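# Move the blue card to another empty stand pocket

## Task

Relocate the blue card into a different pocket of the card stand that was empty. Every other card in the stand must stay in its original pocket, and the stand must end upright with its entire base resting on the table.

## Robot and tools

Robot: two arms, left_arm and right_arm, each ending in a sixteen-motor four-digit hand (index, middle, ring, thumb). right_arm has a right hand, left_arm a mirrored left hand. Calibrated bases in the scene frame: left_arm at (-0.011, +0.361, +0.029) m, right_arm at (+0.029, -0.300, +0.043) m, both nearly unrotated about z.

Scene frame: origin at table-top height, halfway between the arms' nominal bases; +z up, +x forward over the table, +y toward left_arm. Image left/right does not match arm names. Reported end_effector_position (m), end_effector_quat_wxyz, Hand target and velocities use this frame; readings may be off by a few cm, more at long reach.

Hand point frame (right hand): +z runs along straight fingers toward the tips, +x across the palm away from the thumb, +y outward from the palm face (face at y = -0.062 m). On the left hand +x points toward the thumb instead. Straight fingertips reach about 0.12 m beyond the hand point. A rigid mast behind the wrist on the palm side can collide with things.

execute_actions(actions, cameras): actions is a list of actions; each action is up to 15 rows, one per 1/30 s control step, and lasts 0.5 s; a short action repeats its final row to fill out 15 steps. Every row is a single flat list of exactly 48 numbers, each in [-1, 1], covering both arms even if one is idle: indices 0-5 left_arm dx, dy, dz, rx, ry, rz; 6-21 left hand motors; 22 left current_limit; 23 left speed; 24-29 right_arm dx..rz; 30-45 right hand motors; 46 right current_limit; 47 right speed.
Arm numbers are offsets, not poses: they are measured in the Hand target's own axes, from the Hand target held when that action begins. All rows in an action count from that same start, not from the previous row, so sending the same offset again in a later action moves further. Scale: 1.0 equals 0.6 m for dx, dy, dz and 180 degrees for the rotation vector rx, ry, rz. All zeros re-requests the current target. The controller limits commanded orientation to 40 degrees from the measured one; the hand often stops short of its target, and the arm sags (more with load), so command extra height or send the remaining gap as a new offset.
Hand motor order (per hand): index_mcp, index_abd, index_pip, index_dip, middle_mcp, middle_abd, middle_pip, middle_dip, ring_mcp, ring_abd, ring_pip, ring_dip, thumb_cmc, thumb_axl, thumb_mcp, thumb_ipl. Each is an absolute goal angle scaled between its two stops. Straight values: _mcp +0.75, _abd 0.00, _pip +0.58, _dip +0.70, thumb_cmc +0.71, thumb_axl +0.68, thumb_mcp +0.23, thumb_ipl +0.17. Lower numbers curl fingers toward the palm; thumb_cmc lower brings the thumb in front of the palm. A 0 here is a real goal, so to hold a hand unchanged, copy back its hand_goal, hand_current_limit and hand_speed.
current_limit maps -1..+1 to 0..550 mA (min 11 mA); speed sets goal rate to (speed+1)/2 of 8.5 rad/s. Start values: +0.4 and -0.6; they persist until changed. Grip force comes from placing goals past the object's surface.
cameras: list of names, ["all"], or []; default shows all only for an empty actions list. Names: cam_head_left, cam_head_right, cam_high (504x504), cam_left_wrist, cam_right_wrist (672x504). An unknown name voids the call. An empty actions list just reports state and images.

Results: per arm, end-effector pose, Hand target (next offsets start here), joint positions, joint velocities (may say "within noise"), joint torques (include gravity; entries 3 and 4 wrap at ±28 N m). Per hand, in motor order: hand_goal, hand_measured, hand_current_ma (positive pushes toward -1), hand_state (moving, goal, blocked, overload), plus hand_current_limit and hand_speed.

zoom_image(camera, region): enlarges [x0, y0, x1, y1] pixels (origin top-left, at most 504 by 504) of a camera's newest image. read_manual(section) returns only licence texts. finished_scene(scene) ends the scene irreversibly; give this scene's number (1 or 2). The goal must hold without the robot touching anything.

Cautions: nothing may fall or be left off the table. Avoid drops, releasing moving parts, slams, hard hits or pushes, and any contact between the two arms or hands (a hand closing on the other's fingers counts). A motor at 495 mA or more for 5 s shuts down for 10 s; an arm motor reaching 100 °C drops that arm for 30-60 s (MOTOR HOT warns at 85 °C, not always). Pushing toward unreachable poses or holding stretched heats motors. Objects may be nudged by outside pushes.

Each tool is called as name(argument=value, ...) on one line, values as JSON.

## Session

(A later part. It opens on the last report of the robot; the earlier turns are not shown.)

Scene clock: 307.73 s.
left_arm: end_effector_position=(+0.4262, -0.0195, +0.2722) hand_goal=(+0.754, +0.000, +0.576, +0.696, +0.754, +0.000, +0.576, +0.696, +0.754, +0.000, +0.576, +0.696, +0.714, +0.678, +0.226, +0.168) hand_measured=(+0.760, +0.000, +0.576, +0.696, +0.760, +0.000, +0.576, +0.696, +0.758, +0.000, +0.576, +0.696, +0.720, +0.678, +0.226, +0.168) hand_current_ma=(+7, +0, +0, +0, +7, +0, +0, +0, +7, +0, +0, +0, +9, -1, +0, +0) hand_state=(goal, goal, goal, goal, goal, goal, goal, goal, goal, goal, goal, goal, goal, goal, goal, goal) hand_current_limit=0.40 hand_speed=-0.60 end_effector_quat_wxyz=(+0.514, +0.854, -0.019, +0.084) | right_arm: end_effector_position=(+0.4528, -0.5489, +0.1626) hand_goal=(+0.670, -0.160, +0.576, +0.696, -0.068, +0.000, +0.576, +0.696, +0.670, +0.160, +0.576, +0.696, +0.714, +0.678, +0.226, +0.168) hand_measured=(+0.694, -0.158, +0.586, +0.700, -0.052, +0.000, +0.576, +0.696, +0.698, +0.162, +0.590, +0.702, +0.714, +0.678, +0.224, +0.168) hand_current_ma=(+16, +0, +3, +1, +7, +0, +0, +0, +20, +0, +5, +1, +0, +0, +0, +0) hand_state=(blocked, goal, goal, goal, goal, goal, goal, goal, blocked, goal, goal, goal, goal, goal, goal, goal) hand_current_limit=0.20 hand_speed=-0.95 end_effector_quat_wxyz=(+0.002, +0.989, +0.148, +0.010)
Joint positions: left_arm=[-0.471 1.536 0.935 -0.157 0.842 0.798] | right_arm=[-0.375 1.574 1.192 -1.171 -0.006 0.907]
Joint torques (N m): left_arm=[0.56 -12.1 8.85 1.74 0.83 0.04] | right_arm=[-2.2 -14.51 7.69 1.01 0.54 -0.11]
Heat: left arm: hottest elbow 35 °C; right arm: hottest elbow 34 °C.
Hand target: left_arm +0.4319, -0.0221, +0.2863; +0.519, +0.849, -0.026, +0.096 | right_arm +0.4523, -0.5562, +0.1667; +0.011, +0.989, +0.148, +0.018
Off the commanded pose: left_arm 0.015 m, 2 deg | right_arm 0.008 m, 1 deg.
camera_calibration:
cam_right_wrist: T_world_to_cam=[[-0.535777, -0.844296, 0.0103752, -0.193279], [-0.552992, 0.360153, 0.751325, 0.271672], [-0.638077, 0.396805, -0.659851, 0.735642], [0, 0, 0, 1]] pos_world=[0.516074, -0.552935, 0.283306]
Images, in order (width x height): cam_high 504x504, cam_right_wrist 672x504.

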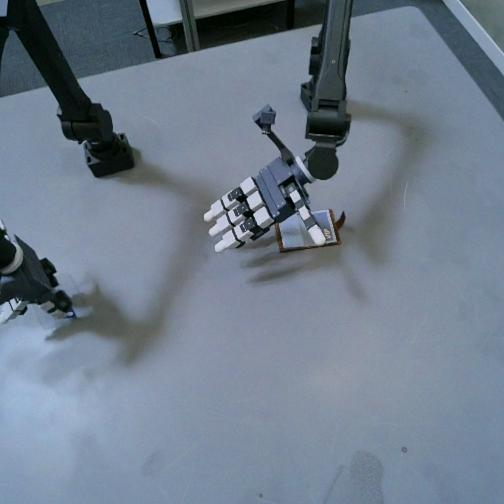

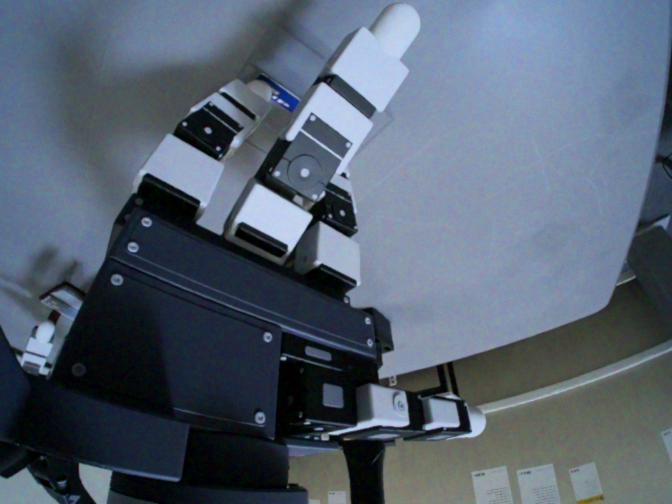

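execute_actions(actions=[[[0,0,0,0,0,0,0.754,0,0.576,0.696,0.754,0,0.576,0.696,0.754,0,0.576,0.696,0.714,0.678,0.226,0.168,0.4,-0.6,0,0,-0.008,-0.0021,0.0026,0,0.66,-0.16,0.576,0.696,-0.0685,0,0.576,0.696,0.66,0.16,0.576,0.696,0.714,0.678,0.226,0.168,0.2,-0.95],[0,0,0,0,0,0,0.754,0,0.576,0.696,0.754,0,0.576,0.696,0.754,0,0.576,0.696,0.714,0.678,0.226,0.168,0.4,-0.6,0,0,-0.0167,-0.0042,0.0053,0,0.66,-0.16,0.576,0.696,-0.0685,0,0.576,0.696,0.66,0.16,0.576,0.696,0.714,0.678,0.226,0.168,0.2,-0.95]]], cameras=["cam_high","cam_right_wrist"])

zoom_image(camera="cam_right_wrist", region=[200, 0, 400, 150])

zoom_image(camera="cam_high", region=[10, 250, 130, 340])

Scene clock: 314.80 s.
left_arm: end_effector_position=(+0.4262, -0.0195, +0.2722) hand_goal=(+0.754, +0.000, +0.576, +0.696, +0.754, +0.000, +0.576, +0.696, +0.754, +0.000, +0.576, +0.696, +0.714, +0.678, +0.226, +0.168) hand_measured=(+0.760, +0.000, +0.576, +0.696, +0.760, +0.000, +0.576, +0.696, +0.758, +0.000, +0.576, +0.696, +0.720, +0.678, +0.226, +0.168) hand_current_ma=(+7, +0, +0, +0, +7, +0, +0, +0, +7, +0, +0, +0, +9, -1, +0, +0) hand_state=(goal, goal, goal, goal, goal, goal, goal, goal, goal, goal, goal, goal, goal, goal, goal, goal) hand_current_limit=0.40 hand_speed=-0.60 end_effector_quat_wxyz=(+0.514, +0.854, -0.019, +0.084) | right_arm: end_effector_position=(+0.4529, -0.5496, +0.1736) hand_goal=(+0.660, -0.160, +0.576, +0.696, -0.068, +0.000, +0.576, +0.696, +0.660, +0.160, +0.576, +0.696, +0.714, +0.678, +0.226, +0.168) hand_measured=(+0.666, -0.158, +0.580, +0.700, -0.052, +0.000, +0.576, +0.696, +0.666, +0.162, +0.580, +0.700, +0.714, +0.678, +0.224, +0.168) hand_current_ma=(+1, +0, +1, +1, +7, +0, +0, +0, +1, +0, +1, +0, +0, +0, +0, +0) hand_state=(goal, goal, goal, goal, goal, goal, goal, goal, goal, goal, goal, goal, goal, goal, goal, goal) hand_current_limit=0.20 hand_speed=-0.95 end_effector_quat_wxyz=(+0.010, +0.989, +0.148, +0.021)
Joint positions: left_arm=[-0.471 1.536 0.935 -0.157 0.842 0.798] | right_arm=[-0.375 1.548 1.189 -1.165 -0.003 0.907]
Joint torques (N m): left_arm=[0.62 -12.04 8.85 1.76 0.83 0.04] | right_arm=[-2.78 -13.63 7.9 0.75 0.43 -0.13]
Heat: left arm: hottest elbow 35 °C; right arm: hottest elbow 34 °C.
Hand target: left_arm +0.4319, -0.0221, +0.2863; +0.519, +0.849, -0.026, +0.096 | right_arm +0.4518, -0.5560, +0.1767; +0.016, +0.989, +0.148, +0.027
Off the commanded pose: left_arm 0.015 m, 2 deg | right_arm 0.007 m, 1 deg.
camera_calibration:
cam_right_wrist: T_world_to_cam=[[-0.536097, -0.844117, 0.00816683, -0.193302], [-0.571628, 0.370125, 0.732291, 0.280955], [-0.621162, 0.387911, -0.680943, 0.734235], [0, 0, 0, 1]] pos_world=[0.513051, -0.551975, 0.29581]
Images, in order (width x height): cam_high 504x504, cam_right_wrist 672x504.

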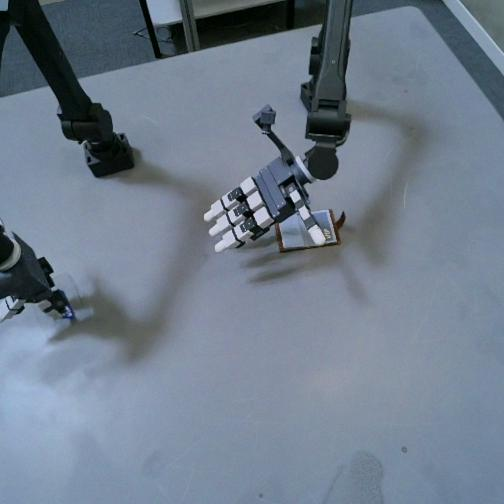

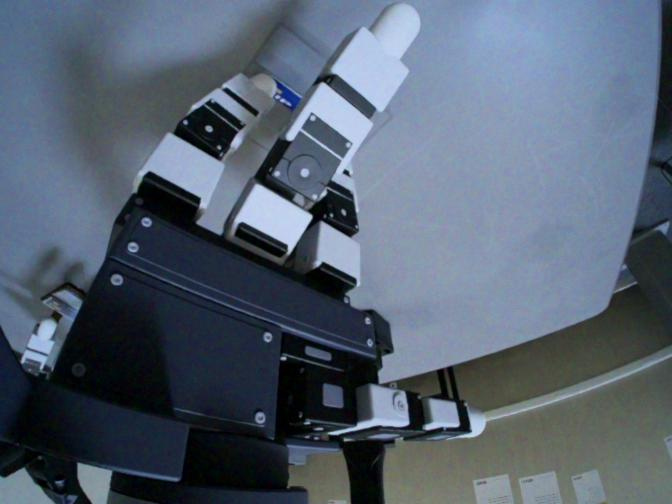

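Scaled by 2.520 from the camera's 672x504 image, which has a finer 960x720 frame.

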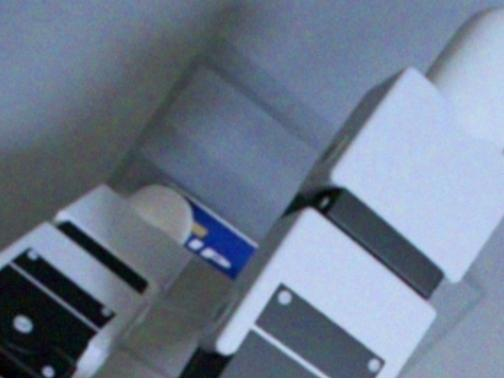

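Scaled by 4.200.

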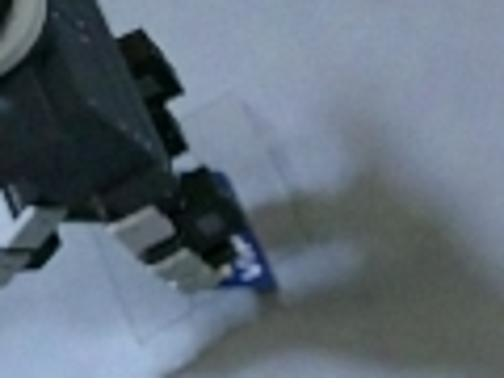

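execute_actions(actions=[[[0,0,0,0,0,0,0.754,0,0.576,0.696,0.754,0,0.576,0.696,0.754,0,0.576,0.696,0.714,0.678,0.226,0.168,0.4,-0.6,-0.0017,0.0056,0.0167,0.0042,-0.0053,0,0.754,-0.16,0.576,0.696,-0.0685,0,0.576,0.696,0.754,0.16,0.576,0.696,0.714,0.678,0.226,0.168,0.2,-0.9]],[[0,0,0,0,0,0,0.754,0,0.576,0.696,0.754,0,0.576,0.696,0.754,0,0.576,0.696,0.714,0.678,0.226,0.168,0.4,-0.6,0,0,0.0333,0.0084,-0.0106,0,0.754,-0.16,0.576,0.696,-0.0685,0,0.576,0.696,0.754,0.16,0.576,0.696,0.714,0.678,0.226,0.168,0.2,-0.9]]], cameras=["cam_high","cam_right_wrist"])

zoom_image(camera="cam_right_wrist", region=[200, 0, 400, 150])

Scene clock: 382.40 s.
left_arm: end_effector_position=(+0.4262, -0.0195, +0.2722) hand_goal=(+0.754, +0.000, +0.576, +0.696, +0.754, +0.000, +0.576, +0.696, +0.754, +0.000, +0.576, +0.696, +0.714, +0.678, +0.226, +0.168) hand_measured=(+0.760, +0.000, +0.576, +0.696, +0.760, +0.000, +0.576, +0.696, +0.758, +0.000, +0.576, +0.696, +0.720, +0.678, +0.226, +0.168) hand_current_ma=(+7, +0, +0, +0, +7, +0, +0, +0, +7, +0, +0, +0, +9, -1, +0, +0) hand_state=(goal, goal, goal, goal, goal, goal, goal, goal, goal, goal, goal, goal, goal, goal, goal, goal) hand_current_limit=0.40 hand_speed=-0.60 end_effector_quat_wxyz=(+0.514, +0.854, -0.019, +0.084) | right_arm: end_effector_position=(+0.4519, -0.5543, +0.1579) hand_goal=(+0.754, -0.160, +0.576, +0.696, -0.068, +0.000, +0.576, +0.696, +0.754, +0.160, +0.576, +0.696, +0.714, +0.678, +0.226, +0.168) hand_measured=(+0.748, -0.158, +0.574, +0.698, -0.054, +0.000, +0.576, +0.696, +0.750, +0.168, +0.574, +0.698, +0.714, +0.678, +0.222, +0.168) hand_current_ma=(-1, +0, +0, +0, +6, +0, +0, +0, -1, +2, +0, +0, +0, +0, -1, +0) hand_state=(goal, goal, goal, goal, goal, goal, goal, goal, goal, goal, goal, goal, goal, goal, goal, goal) hand_current_limit=0.20 hand_speed=-0.90 end_effector_quat_wxyz=(+0.004, +0.989, +0.147, +0.007)
Joint positions: left_arm=[-0.471 1.536 0.935 -0.157 0.842 0.798] | right_arm=[-0.385 1.583 1.189 -1.16 0 0.9]
Joint torques (N m): left_arm=[0.56 -12.04 8.87 1.76 0.83 0.04] | right_arm=[-2.32 -10.52 8.25 0.64 0.29 -0.1]
Heat: left arm: hottest elbow 35 °C; right arm: hottest elbow 33 °C.
Hand target: left_arm +0.4319, -0.0221, +0.2863; +0.519, +0.849, -0.026, +0.096 | right_arm +0.4532, -0.5602, +0.1468; +0.000, +0.989, +0.148, -0.001
Off the commanded pose: left_arm 0.015 m, 2 deg | right_arm 0.013 m, 1 deg.
camera_calibration:
cam_right_wrist: T_world_to_cam=[[-0.537434, -0.843132, 0.0171354, -0.197941], [-0.549423, 0.365487, 0.751367, 0.277924], [-0.639764, 0.394396, -0.659661, 0.73347], [0, 0, 0, 1]] pos_world=[0.515566, -0.557746, 0.27841]
Images, in order (width x height): cam_high 504x504, cam_right_wrist 672x504.

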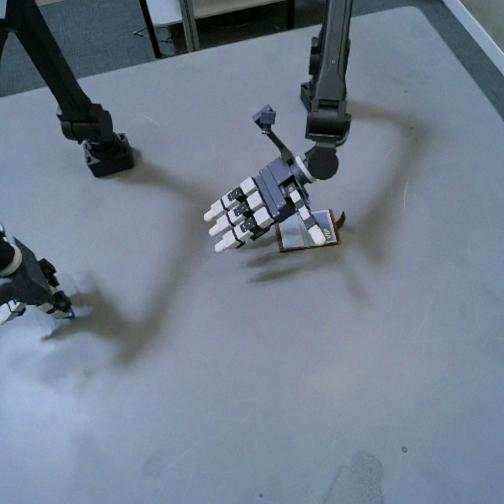

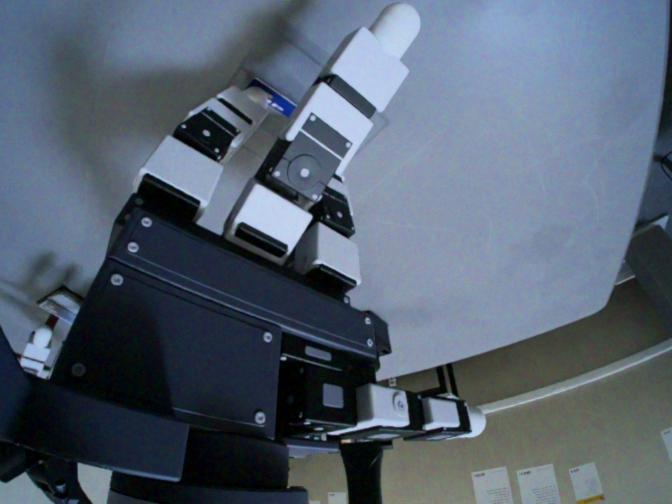

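Scaled by 2.520 from the camera's 672x504 image, which has a finer 960x720 frame.

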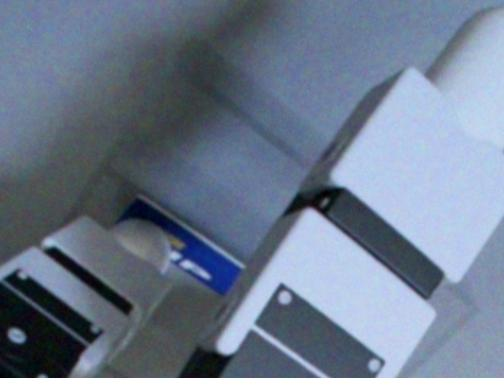

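execute_actions(actions=[[[0,0,0,0,0,0,0.754,0,0.576,0.696,0.754,0,0.576,0.696,0.754,0,0.576,0.696,0.714,0.678,0.226,0.168,0.4,-0.6,0,0,-0.0333,-0.0084,0.0106,0,0.754,-0.16,0.576,0.696,-0.0685,0,0.576,0.696,0.754,0.16,0.576,0.696,0.714,0.678,0.226,0.168,-0.8,-0.95]]], cameras=["cam_right_wrist"])

Scene clock: 402.23 s.
left_arm: end_effector_position=(+0.4262, -0.0195, +0.2722) hand_goal=(+0.754, +0.000, +0.576, +0.696, +0.754, +0.000, +0.576, +0.696, +0.754, +0.000, +0.576, +0.696, +0.714, +0.678, +0.226, +0.168) hand_measured=(+0.760, +0.000, +0.576, +0.696, +0.760, +0.000, +0.576, +0.696, +0.758, +0.000, +0.576, +0.696, +0.720, +0.678, +0.226, +0.168) hand_current_ma=(+7, +0, +0, +0, +7, +0, +0, +0, +7, +0, +0, +0, +9, -1, +0, +0) hand_state=(goal, goal, goal, goal, goal, goal, goal, goal, goal, goal, goal, goal, goal, goal, goal, goal) hand_current_limit=0.40 hand_speed=-0.60 end_effector_quat_wxyz=(+0.514, +0.854, -0.019, +0.084) | right_arm: end_effector_position=(+0.4519, -0.5543, +0.1590) hand_goal=(+0.754, -0.160, +0.576, +0.696, -0.068, +0.000, +0.576, +0.696, +0.754, +0.160, +0.576, +0.696, +0.714, +0.678, +0.226, +0.168) hand_measured=(+0.748, -0.158, +0.574, +0.696, -0.054, +0.000, +0.576, +0.696, +0.748, +0.164, +0.574, +0.698, +0.714, +0.678, +0.222, +0.168) hand_current_ma=(-1, +0, +0, +0, +6, +0, +0, +0, -1, +1, +0, +0, +0, +0, -1, +0) hand_state=(goal, goal, goal, goal, goal, goal, goal, goal, goal, goal, goal, goal, goal, goal, goal, goal) hand_current_limit=-0.80 hand_speed=-0.95 end_effector_quat_wxyz=(+0.005, +0.989, +0.147, +0.008)
Joint positions: left_arm=[-0.471 1.536 0.935 -0.157 0.842 0.798] | right_arm=[-0.385 1.581 1.189 -1.16 0 0.9]
Joint torques (N m): left_arm=[0.56 -12.04 8.87 1.76 0.84 0.04] | right_arm=[-1.9 -14.39 8.27 0.43 0.27 -0.1]
Heat: left arm: hottest elbow 35 °C; right arm: hottest elbow 33 °C.
Hand target: left_arm +0.4319, -0.0221, +0.2863; +0.519, +0.849, -0.026, +0.096 | right_arm +0.4532, -0.5601, +0.1668; +0.011, +0.989, +0.148, +0.018
Off the commanded pose: left_arm 0.015 m, 2 deg | right_arm 0.010 m, 1 deg.
camera_calibration:
cam_right_wrist: T_world_to_cam=[[-0.537422, -0.843148, 0.0167069, -0.197879], [-0.55105, 0.366097, 0.749878, 0.278482], [-0.638375, 0.393794, -0.661365, 0.733518], [0, 0, 0, 1]] pos_world=[0.515372, -0.557648, 0.279602]
Images, in order (width x height): cam_right_wrist 672x504.

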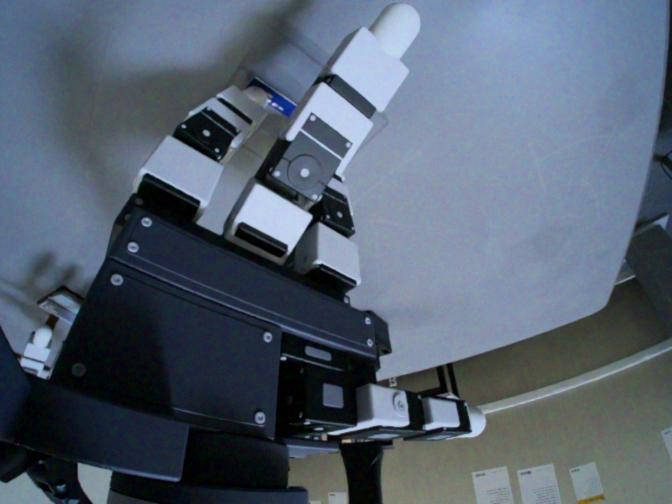

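execute_actions(actions=[[[0,0,0,0,0,0,0.754,0,0.576,0.696,0.754,0,0.576,0.696,0.754,0,0.576,0.696,0.714,0.678,0.226,0.168,0.4,-0.6,0,0,-0.0067,-0.0017,0.0021,0,0.65,-0.16,0.576,0.696,-0.0685,0,0.576,0.696,0.65,0.16,0.576,0.696,0.714,0.678,0.226,0.168,-0.8,-0.97]],[[0,0,0,0,0,0,0.754,0,0.576,0.696,0.754,0,0.576,0.696,0.754,0,0.576,0.696,0.714,0.678,0.226,0.168,0.4,-0.6,0,0,-0.0084,-0.0021,0.0026,0,0.62,-0.16,0.576,0.696,-0.0685,0,0.576,0.696,0.62,0.16,0.576,0.696,0.714,0.678,0.226,0.168,-0.8,-0.97],[0,0,0,0,0,0,0.754,0,0.576,0.696,0.754,0,0.576,0.696,0.754,0,0.576,0.696,0.714,0.678,0.226,0.168,0.4,-0.6,0,0,-0.0167,-0.0042,0.0053,0,0.62,-0.16,0.576,0.696,-0.0685,0,0.576,0.696,0.62,0.16,0.576,0.696,0.714,0.678,0.226,0.168,-0.8,-0.97]]], cameras=["cam_high","cam_right_wrist"])

zoom_image(camera="cam_right_wrist", region=[200, 0, 400, 150])

zoom_image(camera="cam_high", region=[10, 250, 130, 340])

Scene clock: 410.93 s.
left_arm: end_effector_position=(+0.4262, -0.0195, +0.2722) hand_goal=(+0.754, +0.000, +0.576, +0.696, +0.754, +0.000, +0.576, +0.696, +0.754, +0.000, +0.576, +0.696, +0.714, +0.678, +0.226, +0.168) hand_measured=(+0.760, +0.000, +0.576, +0.696, +0.760, +0.000, +0.576, +0.696, +0.758, +0.000, +0.576, +0.696, +0.720, +0.678, +0.226, +0.168) hand_current_ma=(+7, +0, +0, +0, +7, +0, +0, +0, +7, +0, +0, +0, +9, -1, +0, +0) hand_state=(goal, goal, goal, goal, goal, goal, goal, goal, goal, goal, goal, goal, goal, goal, goal, goal) hand_current_limit=0.40 hand_speed=-0.60 end_effector_quat_wxyz=(+0.514, +0.854, -0.019, +0.084) | right_arm: end_effector_position=(+0.4520, -0.5545, +0.1760) hand_goal=(+0.620, -0.160, +0.576, +0.696, -0.068, +0.000, +0.576, +0.696, +0.620, +0.160, +0.576, +0.696, +0.714, +0.678, +0.226, +0.168) hand_measured=(+0.630, -0.158, +0.578, +0.696, -0.054, +0.000, +0.576, +0.696, +0.636, +0.158, +0.578, +0.698, +0.714, +0.678, +0.222, +0.168) hand_current_ma=(+4, +0, +0, +0, +6, +0, +0, +0, +7, +0, +0, +0, +0, +0, -1, +0) hand_state=(goal, goal, goal, goal, goal, goal, goal, goal, goal, goal, goal, goal, goal, goal, goal, goal) hand_current_limit=-0.80 hand_speed=-0.97 end_effector_quat_wxyz=(+0.014, +0.989, +0.147, +0.024)
Joint positions: left_arm=[-0.471 1.536 0.935 -0.157 0.842 0.798] | right_arm=[-0.385 1.544 1.189 -1.16 0 0.9]
Joint torques (N m): left_arm=[0.62 -12.04 8.87 1.76 0.83 0.04] | right_arm=[-1.49 -14.86 8.42 0.58 0.32 -0.11]
Heat: left arm: hottest elbow 35 °C; right arm: hottest elbow 33 °C.
Hand target: left_arm +0.4319, -0.0221, +0.2863; +0.519, +0.849, -0.026, +0.096 | right_arm +0.4525, -0.5599, +0.1808; +0.018, +0.988, +0.147, +0.030
Off the commanded pose: left_arm 0.015 m, 2 deg | right_arm 0.007 m, 1 deg.
camera_calibration:
cam_right_wrist: T_world_to_cam=[[-0.538286, -0.842706, 0.00974502, -0.196486], [-0.575994, 0.376313, 0.725686, 0.28701], [-0.615207, 0.385013, -0.687957, 0.734267], [0, 0, 0, 1]] pos_world=[0.511277, -0.556288, 0.298779]
Images, in order (width x height): cam_high 504x504, cam_right_wrist 672x504.

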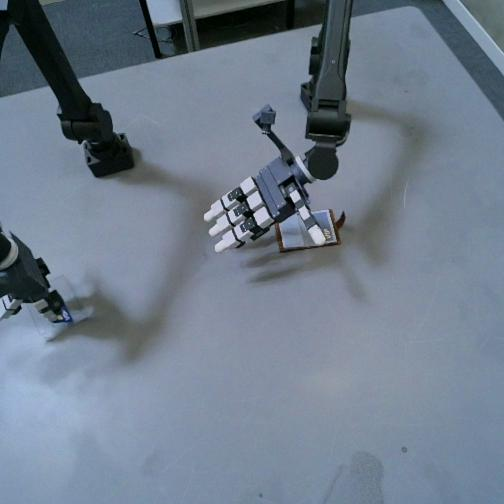

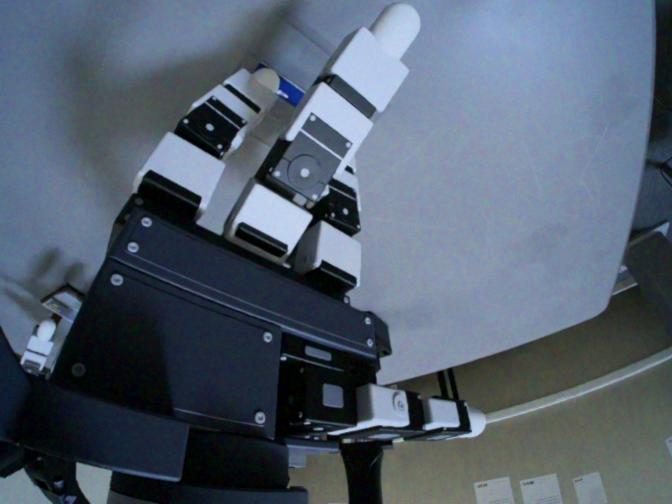

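Scaled by 2.520 from the camera's 672x504 image, which has a finer 960x720 frame.

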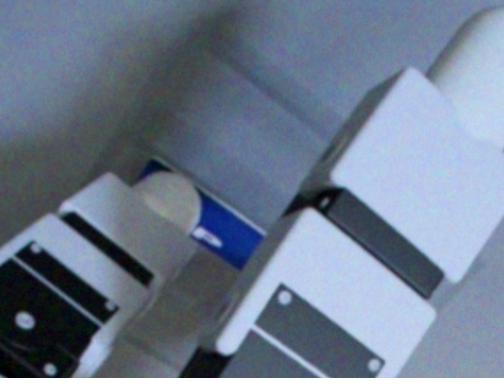

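Scaled by 4.200.

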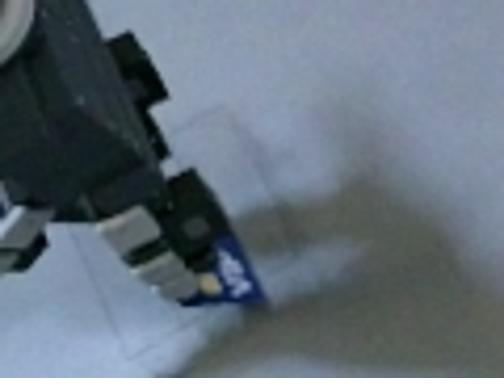

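zoom_image(camera="cam_right_wrist", region=[225, 0, 345, 110])

Scaled by 4.200 from the camera's 672x504 image, which has a finer 960x720 frame.

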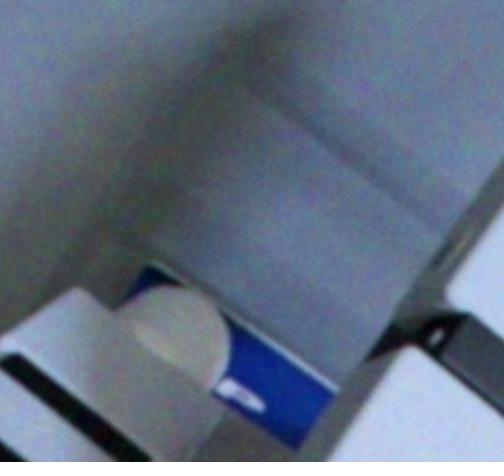

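execute_actions(actions=[[[0,0,0,0,0,0,0.754,0,0.576,0.696,0.754,0,0.576,0.696,0.754,0,0.576,0.696,0.714,0.678,0.226,0.168,0.4,-0.6,0.0043,0.0185,0,0,0,0,0.754,-0.16,0.576,0.696,0.548,0,0.576,0.696,0.754,0.16,0.576,0.696,0.714,0.678,0.226,0.168,-0.2,-0.8]],[[0,0,0,0,0,0,0.754,0,0.576,0.696,0.754,0,0.576,0.696,0.754,0,0.576,0.696,0.714,0.678,0.226,0.168,0.4,-0.6,0,0,0,0,0,0,0.754,-0.16,0.576,0.696,0.548,0,0.576,0.696,0.754,0.16,0.576,0.696,0.714,0.678,0.226,0.168,-0.2,-0.8]]], cameras=["cam_high","cam_right_wrist"])

zoom_image(camera="cam_right_wrist", region=[210, 0, 360, 150])

zoom_image(camera="cam_high", region=[10, 250, 130, 340])

Scene clock: 448.17 s.
left_arm: end_effector_position=(+0.4262, -0.0195, +0.2722) hand_goal=(+0.754, +0.000, +0.576, +0.696, +0.754, +0.000, +0.576, +0.696, +0.754, +0.000, +0.576, +0.696, +0.714, +0.678, +0.226, +0.168) hand_measured=(+0.760, +0.000, +0.576, +0.696, +0.760, +0.000, +0.576, +0.696, +0.758, +0.000, +0.576, +0.696, +0.720, +0.678, +0.226, +0.168) hand_current_ma=(+7, +0, +0, +0, +7, +0, +0, +0, +7, +0, +0, +0, +9, -1, +0, +0) hand_state=(goal, goal, goal, goal, goal, goal, goal, goal, goal, goal, goal, goal, goal, goal, goal, goal) hand_current_limit=0.40 hand_speed=-0.60 end_effector_quat_wxyz=(+0.514, +0.854, -0.019, +0.084) | right_arm: end_effector_position=(+0.4494, -0.5611, +0.1761) hand_goal=(+0.754, -0.160, +0.576, +0.696, +0.548, +0.000, +0.576, +0.696, +0.754, +0.160, +0.576, +0.696, +0.714, +0.678, +0.226, +0.168) hand_measured=(+0.746, -0.160, +0.576, +0.696, +0.548, +0.000, +0.576, +0.696, +0.748, +0.158, +0.578, +0.698, +0.714, +0.678, +0.222, +0.168) hand_current_ma=(-2, +0, +0, +0, +0, +0, +0, +0, -1, +0, +0, +0, +0, +0, -1, +0) hand_state=(goal, goal, goal, goal, goal, goal, goal, goal, goal, goal, goal, goal, goal, goal, goal, goal) hand_current_limit=-0.20 hand_speed=-0.80 end_effector_quat_wxyz=(+0.015, +0.989, +0.147, +0.024)
Joint positions: left_arm=[-0.471 1.536 0.935 -0.157 0.842 0.798] | right_arm=[-0.401 1.544 1.189 -1.16 0 0.884]
Joint torques (N m): left_arm=[0.56 -12.04 8.87 1.76 0.83 0.04] | right_arm=[-1.9 -11.05 10.19 -0.01 0.19 -0.11]
Heat: left arm: hottest elbow 35 °C; right arm: hottest elbow 33 °C.
Hand target: left_arm +0.4319, -0.0221, +0.2863; +0.519, +0.849, -0.026, +0.096 | right_arm +0.4582, -0.5698, +0.1814; +0.018, +0.988, +0.148, +0.030
Off the commanded pose: left_arm 0.015 m, 2 deg | right_arm 0.014 m, 1 deg.
camera_calibration:
cam_right_wrist: T_world_to_cam=[[-0.538278, -0.8427, 0.0106122, -0.203541], [-0.575772, 0.376913, 0.72555, 0.288187], [-0.615421, 0.384438, -0.688087, 0.734956], [0, 0, 0, 1]] pos_world=[0.508676, -0.562691, 0.298779]
Images, in order (width x height): cam_high 504x504, cam_right_wrist 672x504.

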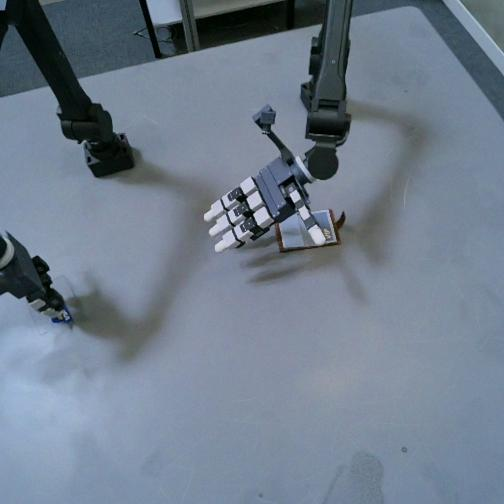

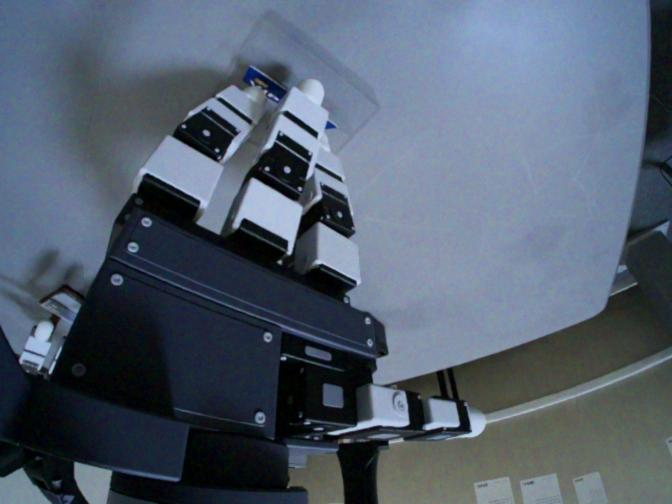

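Scaled by 3.360 from the camera's 672x504 image, which has a finer 960x720 frame.

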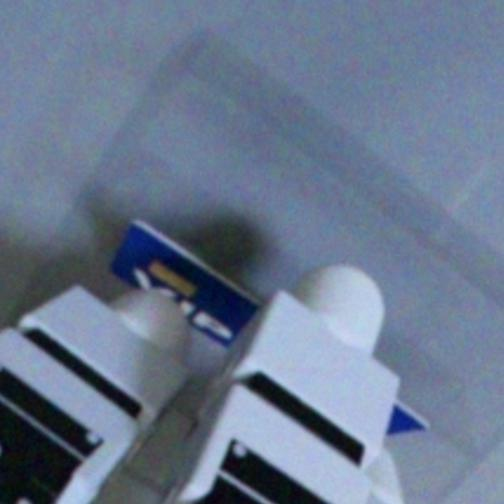

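Scaled by 4.200.

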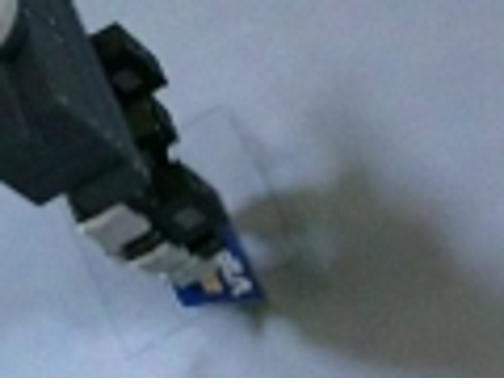

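execute_actions(actions=[[[0,0,0,0,0,0,0.754,0,0.576,0.696,0.754,0,0.576,0.696,0.754,0,0.576,0.696,0.714,0.678,0.226,0.168,0.4,-0.6,0,0,0.025,0.0063,-0.0079,0,0.788,-0.16,0.576,0.696,0.52,0,0.576,0.696,0.788,0.16,0.576,0.696,0.714,0.678,0.226,0.168,-0.2,-0.9]],[[0,0,0,0,0,0,0.754,0,0.576,0.696,0.754,0,0.576,0.696,0.754,0,0.576,0.696,0.714,0.678,0.226,0.168,0.4,-0.6,0,0,0.025,0.0063,-0.0079,0,0.788,-0.16,0.576,0.696,0.52,0,0.576,0.696,0.788,0.16,0.576,0.696,0.714,0.678,0.226,0.168,-0.2,-0.9]]], cameras=["cam_high","cam_right_wrist"])

zoom_image(camera="cam_right_wrist", region=[210, 0, 360, 150])

Scene clock: 517.80 s.
left_arm: end_effector_position=(+0.4262, -0.0195, +0.2722) hand_goal=(+0.754, +0.000, +0.576, +0.696, +0.754, +0.000, +0.576, +0.696, +0.754, +0.000, +0.576, +0.696, +0.714, +0.678, +0.226, +0.168) hand_measured=(+0.760, +0.000, +0.576, +0.696, +0.760, +0.000, +0.576, +0.696, +0.758, +0.000, +0.576, +0.696, +0.720, +0.678, +0.226, +0.168) hand_current_ma=(+7, +0, +0, +0, +7, +0, +0, +0, +7, +0, +0, +0, +9, -1, +0, +0) hand_state=(goal, goal, goal, goal, goal, goal, goal, goal, goal, goal, goal, goal, goal, goal, goal, goal) hand_current_limit=0.40 hand_speed=-0.60 end_effector_quat_wxyz=(+0.514, +0.854, -0.019, +0.084) | right_arm: end_effector_position=(+0.4513, -0.5633, +0.1588) hand_goal=(+0.788, -0.160, +0.576, +0.696, +0.520, +0.000, +0.576, +0.696, +0.788, +0.160, +0.576, +0.696, +0.714, +0.678, +0.226, +0.168) hand_measured=(+0.762, -0.160, +0.570, +0.696, +0.526, +0.000, +0.576, +0.696, +0.768, +0.166, +0.572, +0.694, +0.714, +0.678, +0.222, +0.168) hand_current_ma=(-17, +0, -1, +0, +1, +0, +0, +0, -10, +1, +0, +0, +0, +0, -1, +0) hand_state=(blocked, goal, goal, goal, goal, goal, goal, goal, goal, goal, goal, goal, goal, goal, goal, goal) hand_current_limit=-0.20 hand_speed=-0.90 end_effector_quat_wxyz=(+0.007, +0.989, +0.147, +0.007)
Joint positions: left_arm=[-0.471 1.536 0.935 -0.157 0.842 0.798] | right_arm=[-0.402 1.588 1.197 -1.16 0.004 0.883]
Joint torques (N m): left_arm=[0.62 -12.04 8.87 1.76 0.84 0.04] | right_arm=[-1.49 -10.7 10.25 0.01 0.06 -0.05]
Heat: left arm: hottest elbow 35 °C; right arm: hottest elbow 36 °C.
Hand target: left_arm +0.4319, -0.0221, +0.2863; +0.519, +0.849, -0.026, +0.096 | right_arm +0.4598, -0.5704, +0.1516; +0.002, +0.989, +0.148, +0.003
Off the commanded pose: left_arm 0.015 m, 2 deg | right_arm 0.013 m, 1 deg.
camera_calibration:
cam_right_wrist: T_world_to_cam=[[-0.538471, -0.842395, 0.0204824, -0.205489], [-0.549473, 0.369452, 0.749389, 0.282805], [-0.638849, 0.39227, -0.661813, 0.735894], [0, 0, 0, 1]] pos_world=[0.514869, -0.566255, 0.279302]
Images, in order (width x height): cam_high 504x504, cam_right_wrist 672x504.

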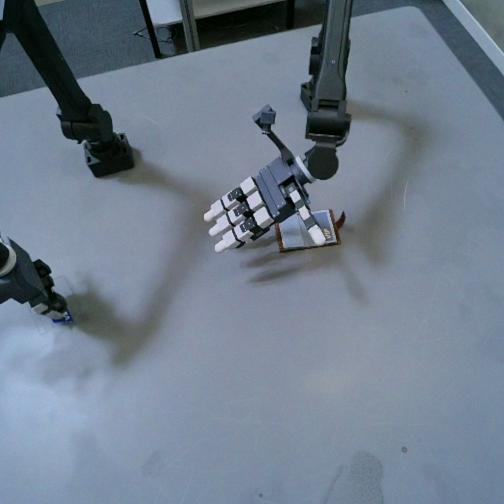

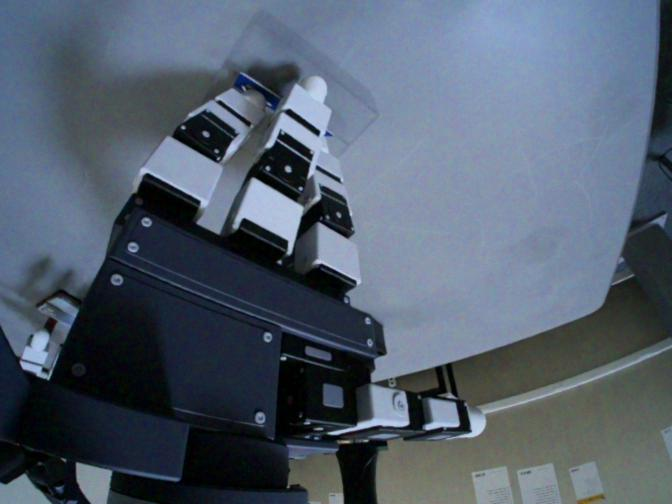

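Scaled by 3.360 from the camera's 672x504 image, which has a finer 960x720 frame.

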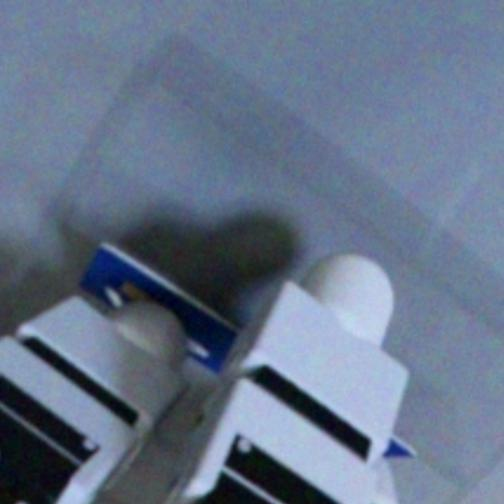

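execute_actions(actions=[[[0,0,0,0,0,0,0.754,0,0.576,0.696,0.754,0,0.576,0.696,0.754,0,0.576,0.696,0.714,0.678,0.226,0.168,0.4,-0.6,0.0087,-0.0113,0,0,0,0,0.81,-0.16,0.576,0.696,0.52,0,0.576,0.696,0.81,0.16,0.576,0.696,0.714,0.678,0.226,0.168,-0.2,-0.9]],[[0,0,0,0,0,0,0.754,0,0.576,0.696,0.754,0,0.576,0.696,0.754,0,0.576,0.696,0.714,0.678,0.226,0.168,0.4,-0.6,0,0,0.0133,0,0,0,0.81,-0.16,0.576,0.696,0.52,0,0.576,0.696,0.81,0.16,0.576,0.696,0.714,0.678,0.226,0.168,-0.2,-0.9]]], cameras=["cam_high","cam_right_wrist"])

zoom_image(camera="cam_right_wrist", region=[210, 0, 360, 150])

Scene clock: 537.73 s.
left_arm: end_effector_position=(+0.4262, -0.0195, +0.2722) hand_goal=(+0.754, +0.000, +0.576, +0.696, +0.754, +0.000, +0.576, +0.696, +0.754, +0.000, +0.576, +0.696, +0.714, +0.678, +0.226, +0.168) hand_measured=(+0.760, +0.000, +0.576, +0.696, +0.760, +0.000, +0.576, +0.696, +0.758, +0.000, +0.576, +0.696, +0.720, +0.678, +0.226, +0.168) hand_current_ma=(+7, +0, +0, +0, +7, +0, +0, +0, +7, +0, +0, +0, +9, -1, +0, +0) hand_state=(goal, goal, goal, goal, goal, goal, goal, goal, goal, goal, goal, goal, goal, goal, goal, goal) hand_current_limit=0.40 hand_speed=-0.60 end_effector_quat_wxyz=(+0.514, +0.854, -0.019, +0.084) | right_arm: end_effector_position=(+0.4530, -0.5643, +0.1585) hand_goal=(+0.810, -0.160, +0.576, +0.696, +0.520, +0.000, +0.576, +0.696, +0.810, +0.160, +0.576, +0.696, +0.714, +0.678, +0.226, +0.168) hand_measured=(+0.778, -0.156, +0.570, +0.694, +0.524, +0.000, +0.576, +0.696, +0.786, +0.180, +0.570, +0.692, +0.714, +0.678, +0.222, +0.168) hand_current_ma=(-26, +0, -1, +0, +1, +0, +0, +0, -16, +9, -1, -1, +0, +0, -1, +0) hand_state=(blocked, goal, goal, goal, goal, goal, goal, goal, blocked, blocked, goal, goal, goal, goal, goal, goal) hand_current_limit=-0.20 hand_speed=-0.90 end_effector_quat_wxyz=(+0.009, +0.989, +0.147, +0.010)
Joint positions: left_arm=[-0.471 1.536 0.935 -0.157 0.842 0.798] | right_arm=[-0.402 1.59 1.197 -1.151 0.006 0.883]
Joint torques (N m): left_arm=[0.56 -12.04 8.85 1.74 0.83 0.04] | right_arm=[-0.62 -9.64 9.03 0.68 0.03 0.08]
Heat: left arm: hottest elbow 35 °C; right arm: hottest elbow 34 °C.
Hand target: left_arm +0.4319, -0.0221, +0.2863; +0.519, +0.849, -0.026, +0.096 | right_arm +0.4629, -0.5624, +0.1435; +0.002, +0.989, +0.148, +0.003
Off the commanded pose: left_arm 0.015 m, 2 deg | right_arm 0.018 m, 1 deg.
camera_calibration:
cam_right_wrist: T_world_to_cam=[[-0.538656, -0.842262, 0.0210716, -0.205401], [-0.553688, 0.372732, 0.744648, 0.288873], [-0.635043, 0.389442, -0.667125, 0.734883], [0, 0, 0, 1]] pos_world=[0.515987, -0.566868, 0.279478]
Images, in order (width x height): cam_high 504x504, cam_right_wrist 672x504.

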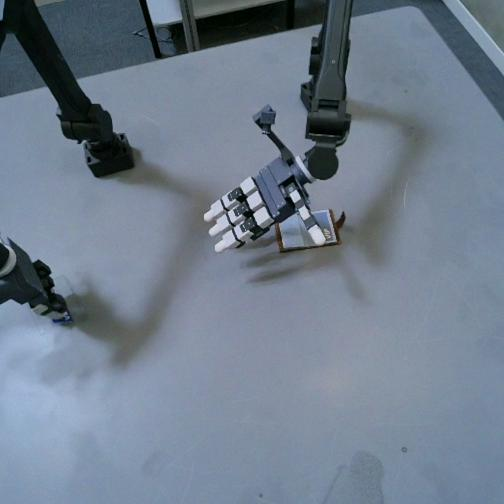

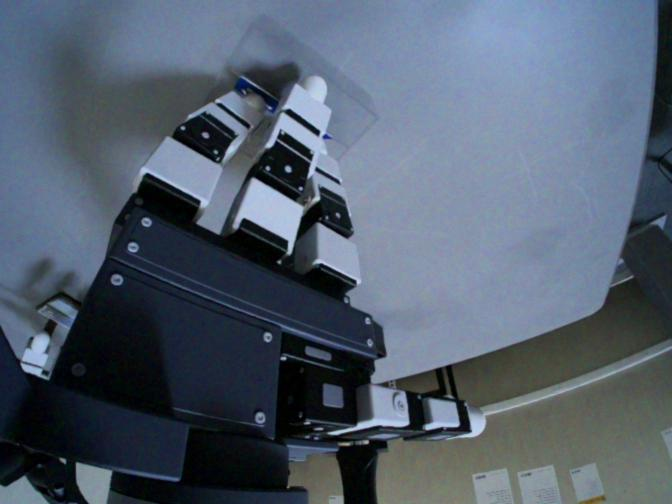

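Scaled by 3.360 from the camera's 672x504 image, which has a finer 960x720 frame.

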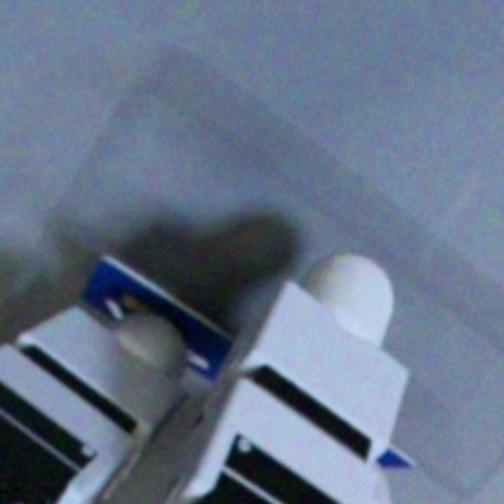

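execute_actions(actions=[[[0,0,0,0,0,0,0.754,0,0.576,0.696,0.754,0,0.576,0.696,0.754,0,0.576,0.696,0.714,0.678,0.226,0.168,0.4,-0.6,0,0,-0.0333,-0.0084,0.0106,0,0.77,-0.16,0.576,0.696,0.60,0,0.576,0.696,0.77,0.16,0.576,0.696,0.714,0.678,0.226,0.168,-0.2,-0.95]],[[0,0,0,0,0,0,0.754,0,0.576,0.696,0.754,0,0.576,0.696,0.754,0,0.576,0.696,0.714,0.678,0.226,0.168,0.4,-0.6,0,0,-0.0084,-0.0021,0.0026,0,0.72,-0.16,0.576,0.696,0.66,0,0.576,0.696,0.72,0.16,0.576,0.696,0.714,0.678,0.226,0.168,-0.2,-0.95]]], cameras=["cam_high","cam_right_wrist"])

zoom_image(camera="cam_right_wrist", region=[210, 0, 360, 150])

zoom_image(camera="cam_high", region=[10, 250, 130, 340])

Scene clock: 565.23 s.
left_arm: end_effector_position=(+0.4262, -0.0195, +0.2722) hand_goal=(+0.754, +0.000, +0.576, +0.696, +0.754, +0.000, +0.576, +0.696, +0.754, +0.000, +0.576, +0.696, +0.714, +0.678, +0.226, +0.168) hand_measured=(+0.760, +0.000, +0.576, +0.696, +0.760, +0.000, +0.576, +0.696, +0.758, +0.000, +0.576, +0.696, +0.720, +0.678, +0.226, +0.168) hand_current_ma=(+7, +0, +0, +0, +7, +0, +0, +0, +7, +0, +0, +0, +9, -1, +0, +0) hand_state=(goal, goal, goal, goal, goal, goal, goal, goal, goal, goal, goal, goal, goal, goal, goal, goal) hand_current_limit=0.40 hand_speed=-0.60 end_effector_quat_wxyz=(+0.514, +0.854, -0.019, +0.084) | right_arm: end_effector_position=(+0.4532, -0.5644, +0.1597) hand_goal=(+0.720, -0.160, +0.576, +0.696, +0.660, +0.000, +0.576, +0.696, +0.720, +0.160, +0.576, +0.696, +0.714, +0.678, +0.226, +0.168) hand_measured=(+0.762, -0.156, +0.584, +0.700, +0.572, +0.000, +0.552, +0.686, +0.770, +0.182, +0.586, +0.700, +0.714, +0.678, +0.222, +0.168) hand_current_ma=(+41, +0, +2, +1, -163, +0, -13, -3, +57, +9, +3, +0, +0, +0, -1, +0) hand_state=(blocked, goal, goal, goal, blocked, goal, blocked, goal, blocked, blocked, goal, goal, goal, goal, goal, goal) hand_current_limit=-0.20 hand_speed=-0.95 end_effector_quat_wxyz=(+0.010, +0.989, +0.147, +0.011)
Joint positions: left_arm=[-0.471 1.536 0.935 -0.157 0.842 0.798] | right_arm=[-0.402 1.588 1.197 -1.15 0.006 0.883]
Joint torques (N m): left_arm=[0.62 -12.1 8.84 1.74 0.83 0.04] | right_arm=[-0.32 -14.74 8.84 0.66 -0.09 0.08]
Heat: left arm: hottest elbow 35 °C; right arm: hottest elbow 34 °C.
Hand target: left_arm +0.4319, -0.0221, +0.2863; +0.519, +0.849, -0.026, +0.096 | right_arm +0.4625, -0.5623, +0.1686; +0.016, +0.989, +0.148, +0.026
Off the commanded pose: left_arm 0.015 m, 2 deg | right_arm 0.013 m, 2 deg.
camera_calibration:
cam_right_wrist: T_world_to_cam=[[-0.538715, -0.842237, 0.0205611, -0.205262], [-0.555764, 0.37361, 0.742659, 0.289897], [-0.633176, 0.388654, -0.669354, 0.734801], [0, 0, 0, 1]] pos_world=[0.515795, -0.566771, 0.280768]
Images, in order (width x height): cam_high 504x504, cam_right_wrist 672x504.

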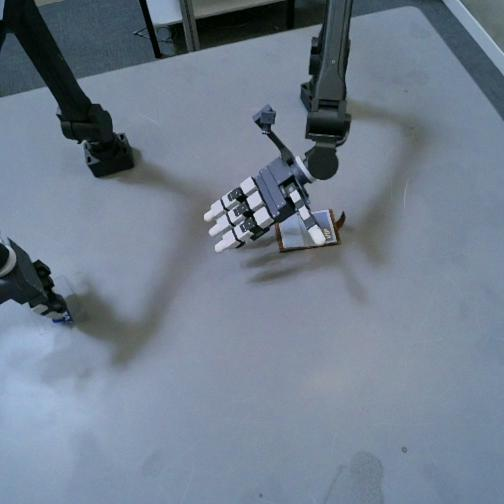

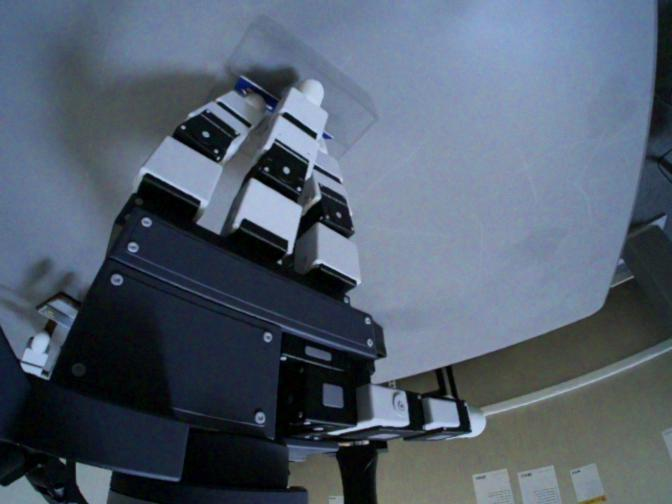

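Scaled by 3.360 from the camera's 672x504 image, which has a finer 960x720 frame.

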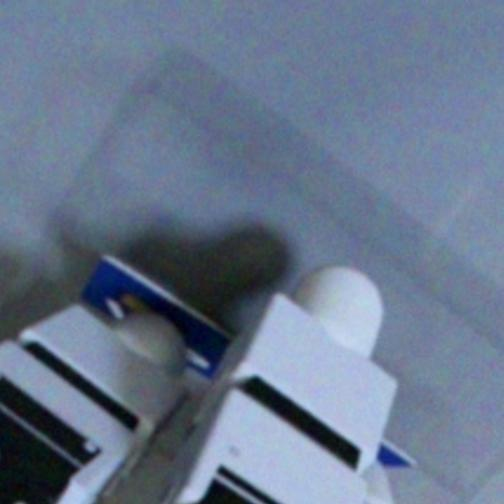

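Scaled by 4.200.

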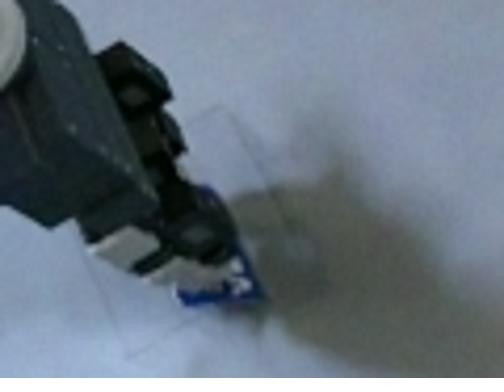

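execute_actions(actions=[[[0,0,0,0,0,0,0.754,0,0.576,0.696,0.754,0,0.576,0.696,0.754,0,0.576,0.696,0.714,0.678,0.226,0.168,0.4,-0.6,0,0,-0.0033,-0.0009,0.0011,0,0.70,-0.16,0.576,0.696,0.63,0,0.576,0.696,0.70,0.16,0.576,0.696,0.714,0.678,0.226,0.168,-0.2,-0.95],[0,0,0,0,0,0,0.754,0,0.576,0.696,0.754,0,0.576,0.696,0.754,0,0.576,0.696,0.714,0.678,0.226,0.168,0.4,-0.6,0,0,-0.0084,-0.0021,0.0026,0,0.70,-0.16,0.576,0.696,0.63,0,0.576,0.696,0.70,0.16,0.576,0.696,0.714,0.678,0.226,0.168,-0.2,-0.95],[0,0,0,0,0,0,0.754,0,0.576,0.696,0.754,0,0.576,0.696,0.754,0,0.576,0.696,0.714,0.678,0.226,0.168,0.4,-0.6,0,0,-0.0134,-0.0034,0.0042,0,0.70,-0.16,0.576,0.696,0.63,0,0.576,0.696,0.70,0.16,0.576,0.696,0.714,0.678,0.226,0.168,-0.2,-0.95]]], cameras=["cam_high","cam_right_wrist"])

zoom_image(camera="cam_right_wrist", region=[210, 0, 360, 150])

zoom_image(camera="cam_high", region=[10, 250, 130, 340])

Scene clock: 573.53 s.
left_arm: end_effector_position=(+0.4262, -0.0195, +0.2722) hand_goal=(+0.754, +0.000, +0.576, +0.696, +0.754, +0.000, +0.576, +0.696, +0.754, +0.000, +0.576, +0.696, +0.714, +0.678, +0.226, +0.168) hand_measured=(+0.760, +0.000, +0.576, +0.696, +0.760, +0.000, +0.576, +0.696, +0.758, +0.000, +0.576, +0.696, +0.720, +0.678, +0.226, +0.168) hand_current_ma=(+7, +0, +0, +0, +7, +0, +0, +0, +7, +0, +0, +0, +9, -1, +0, +0) hand_state=(goal, goal, goal, goal, goal, goal, goal, goal, goal, goal, goal, goal, goal, goal, goal, goal) hand_current_limit=0.40 hand_speed=-0.60 end_effector_quat_wxyz=(+0.514, +0.854, -0.019, +0.084) | right_arm: end_effector_position=(+0.4540, -0.5645, +0.1676) hand_goal=(+0.700, -0.160, +0.576, +0.696, +0.630, +0.000, +0.576, +0.696, +0.700, +0.160, +0.576, +0.696, +0.714, +0.678, +0.226, +0.168) hand_measured=(+0.716, -0.160, +0.584, +0.702, +0.590, +0.000, +0.552, +0.684, +0.722, +0.168, +0.588, +0.702, +0.714, +0.678, +0.222, +0.168) hand_current_ma=(+7, +0, +2, +1, -39, +0, -13, -4, +13, +1, +4, +1, +0, +0, -1, +0) hand_state=(goal, goal, goal, goal, blocked, goal, blocked, goal, blocked, goal, goal, goal, goal, goal, goal, goal) hand_current_limit=-0.20 hand_speed=-0.95 end_effector_quat_wxyz=(+0.014, +0.989, +0.146, +0.020)
Joint positions: left_arm=[-0.471 1.536 0.935 -0.157 0.842 0.798] | right_arm=[-0.402 1.571 1.197 -1.148 0.005 0.883]
Joint torques (N m): left_arm=[0.56 -12.04 8.87 1.76 0.83 0.04] | right_arm=[-0.5 -13.39 9.05 0.84 -0.02 0.07]
Heat: left arm: hottest elbow 35 °C; right arm: hottest elbow 33 °C.
Hand target: left_arm +0.4319, -0.0221, +0.2863; +0.519, +0.849, -0.026, +0.096 | right_arm +0.4621, -0.5621, +0.1765; +0.020, +0.988, +0.148, +0.033
Off the commanded pose: left_arm 0.015 m, 2 deg | right_arm 0.012 m, 2 deg.
camera_calibration:
cam_right_wrist: T_world_to_cam=[[-0.538966, -0.842174, 0.0160815, -0.204275], [-0.569125, 0.378165, 0.730129, 0.295249], [-0.620977, 0.384362, -0.683121, 0.734993], [0, 0, 0, 1]] pos_world=[0.51435, -0.566191, 0.289804]
Images, in order (width x height): cam_high 504x504, cam_right_wrist 672x504.

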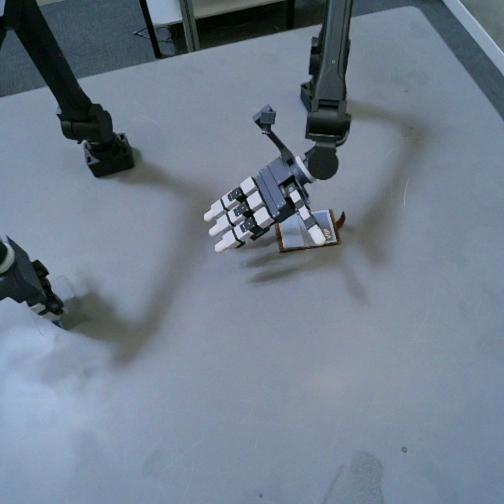

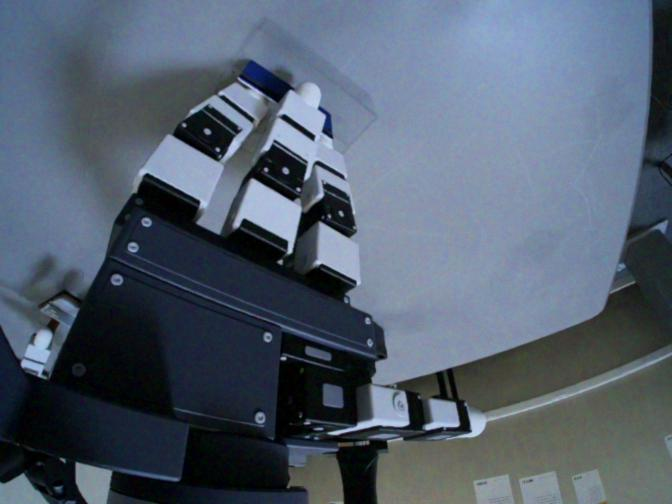

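Scaled by 3.360 from the camera's 672x504 image, which has a finer 960x720 frame.

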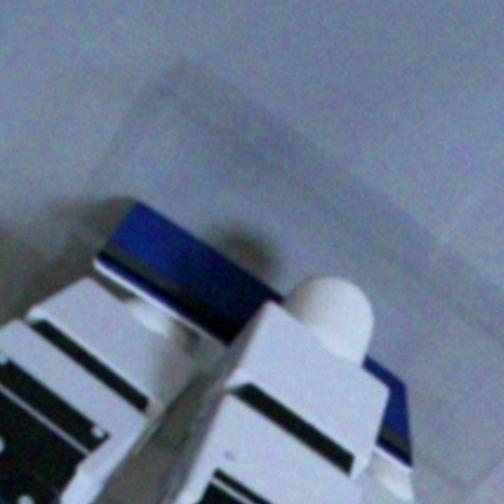

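Scaled by 4.200.

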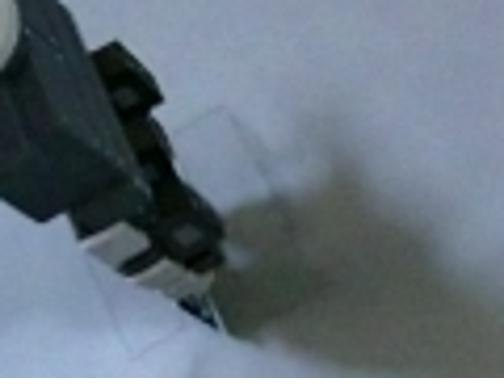

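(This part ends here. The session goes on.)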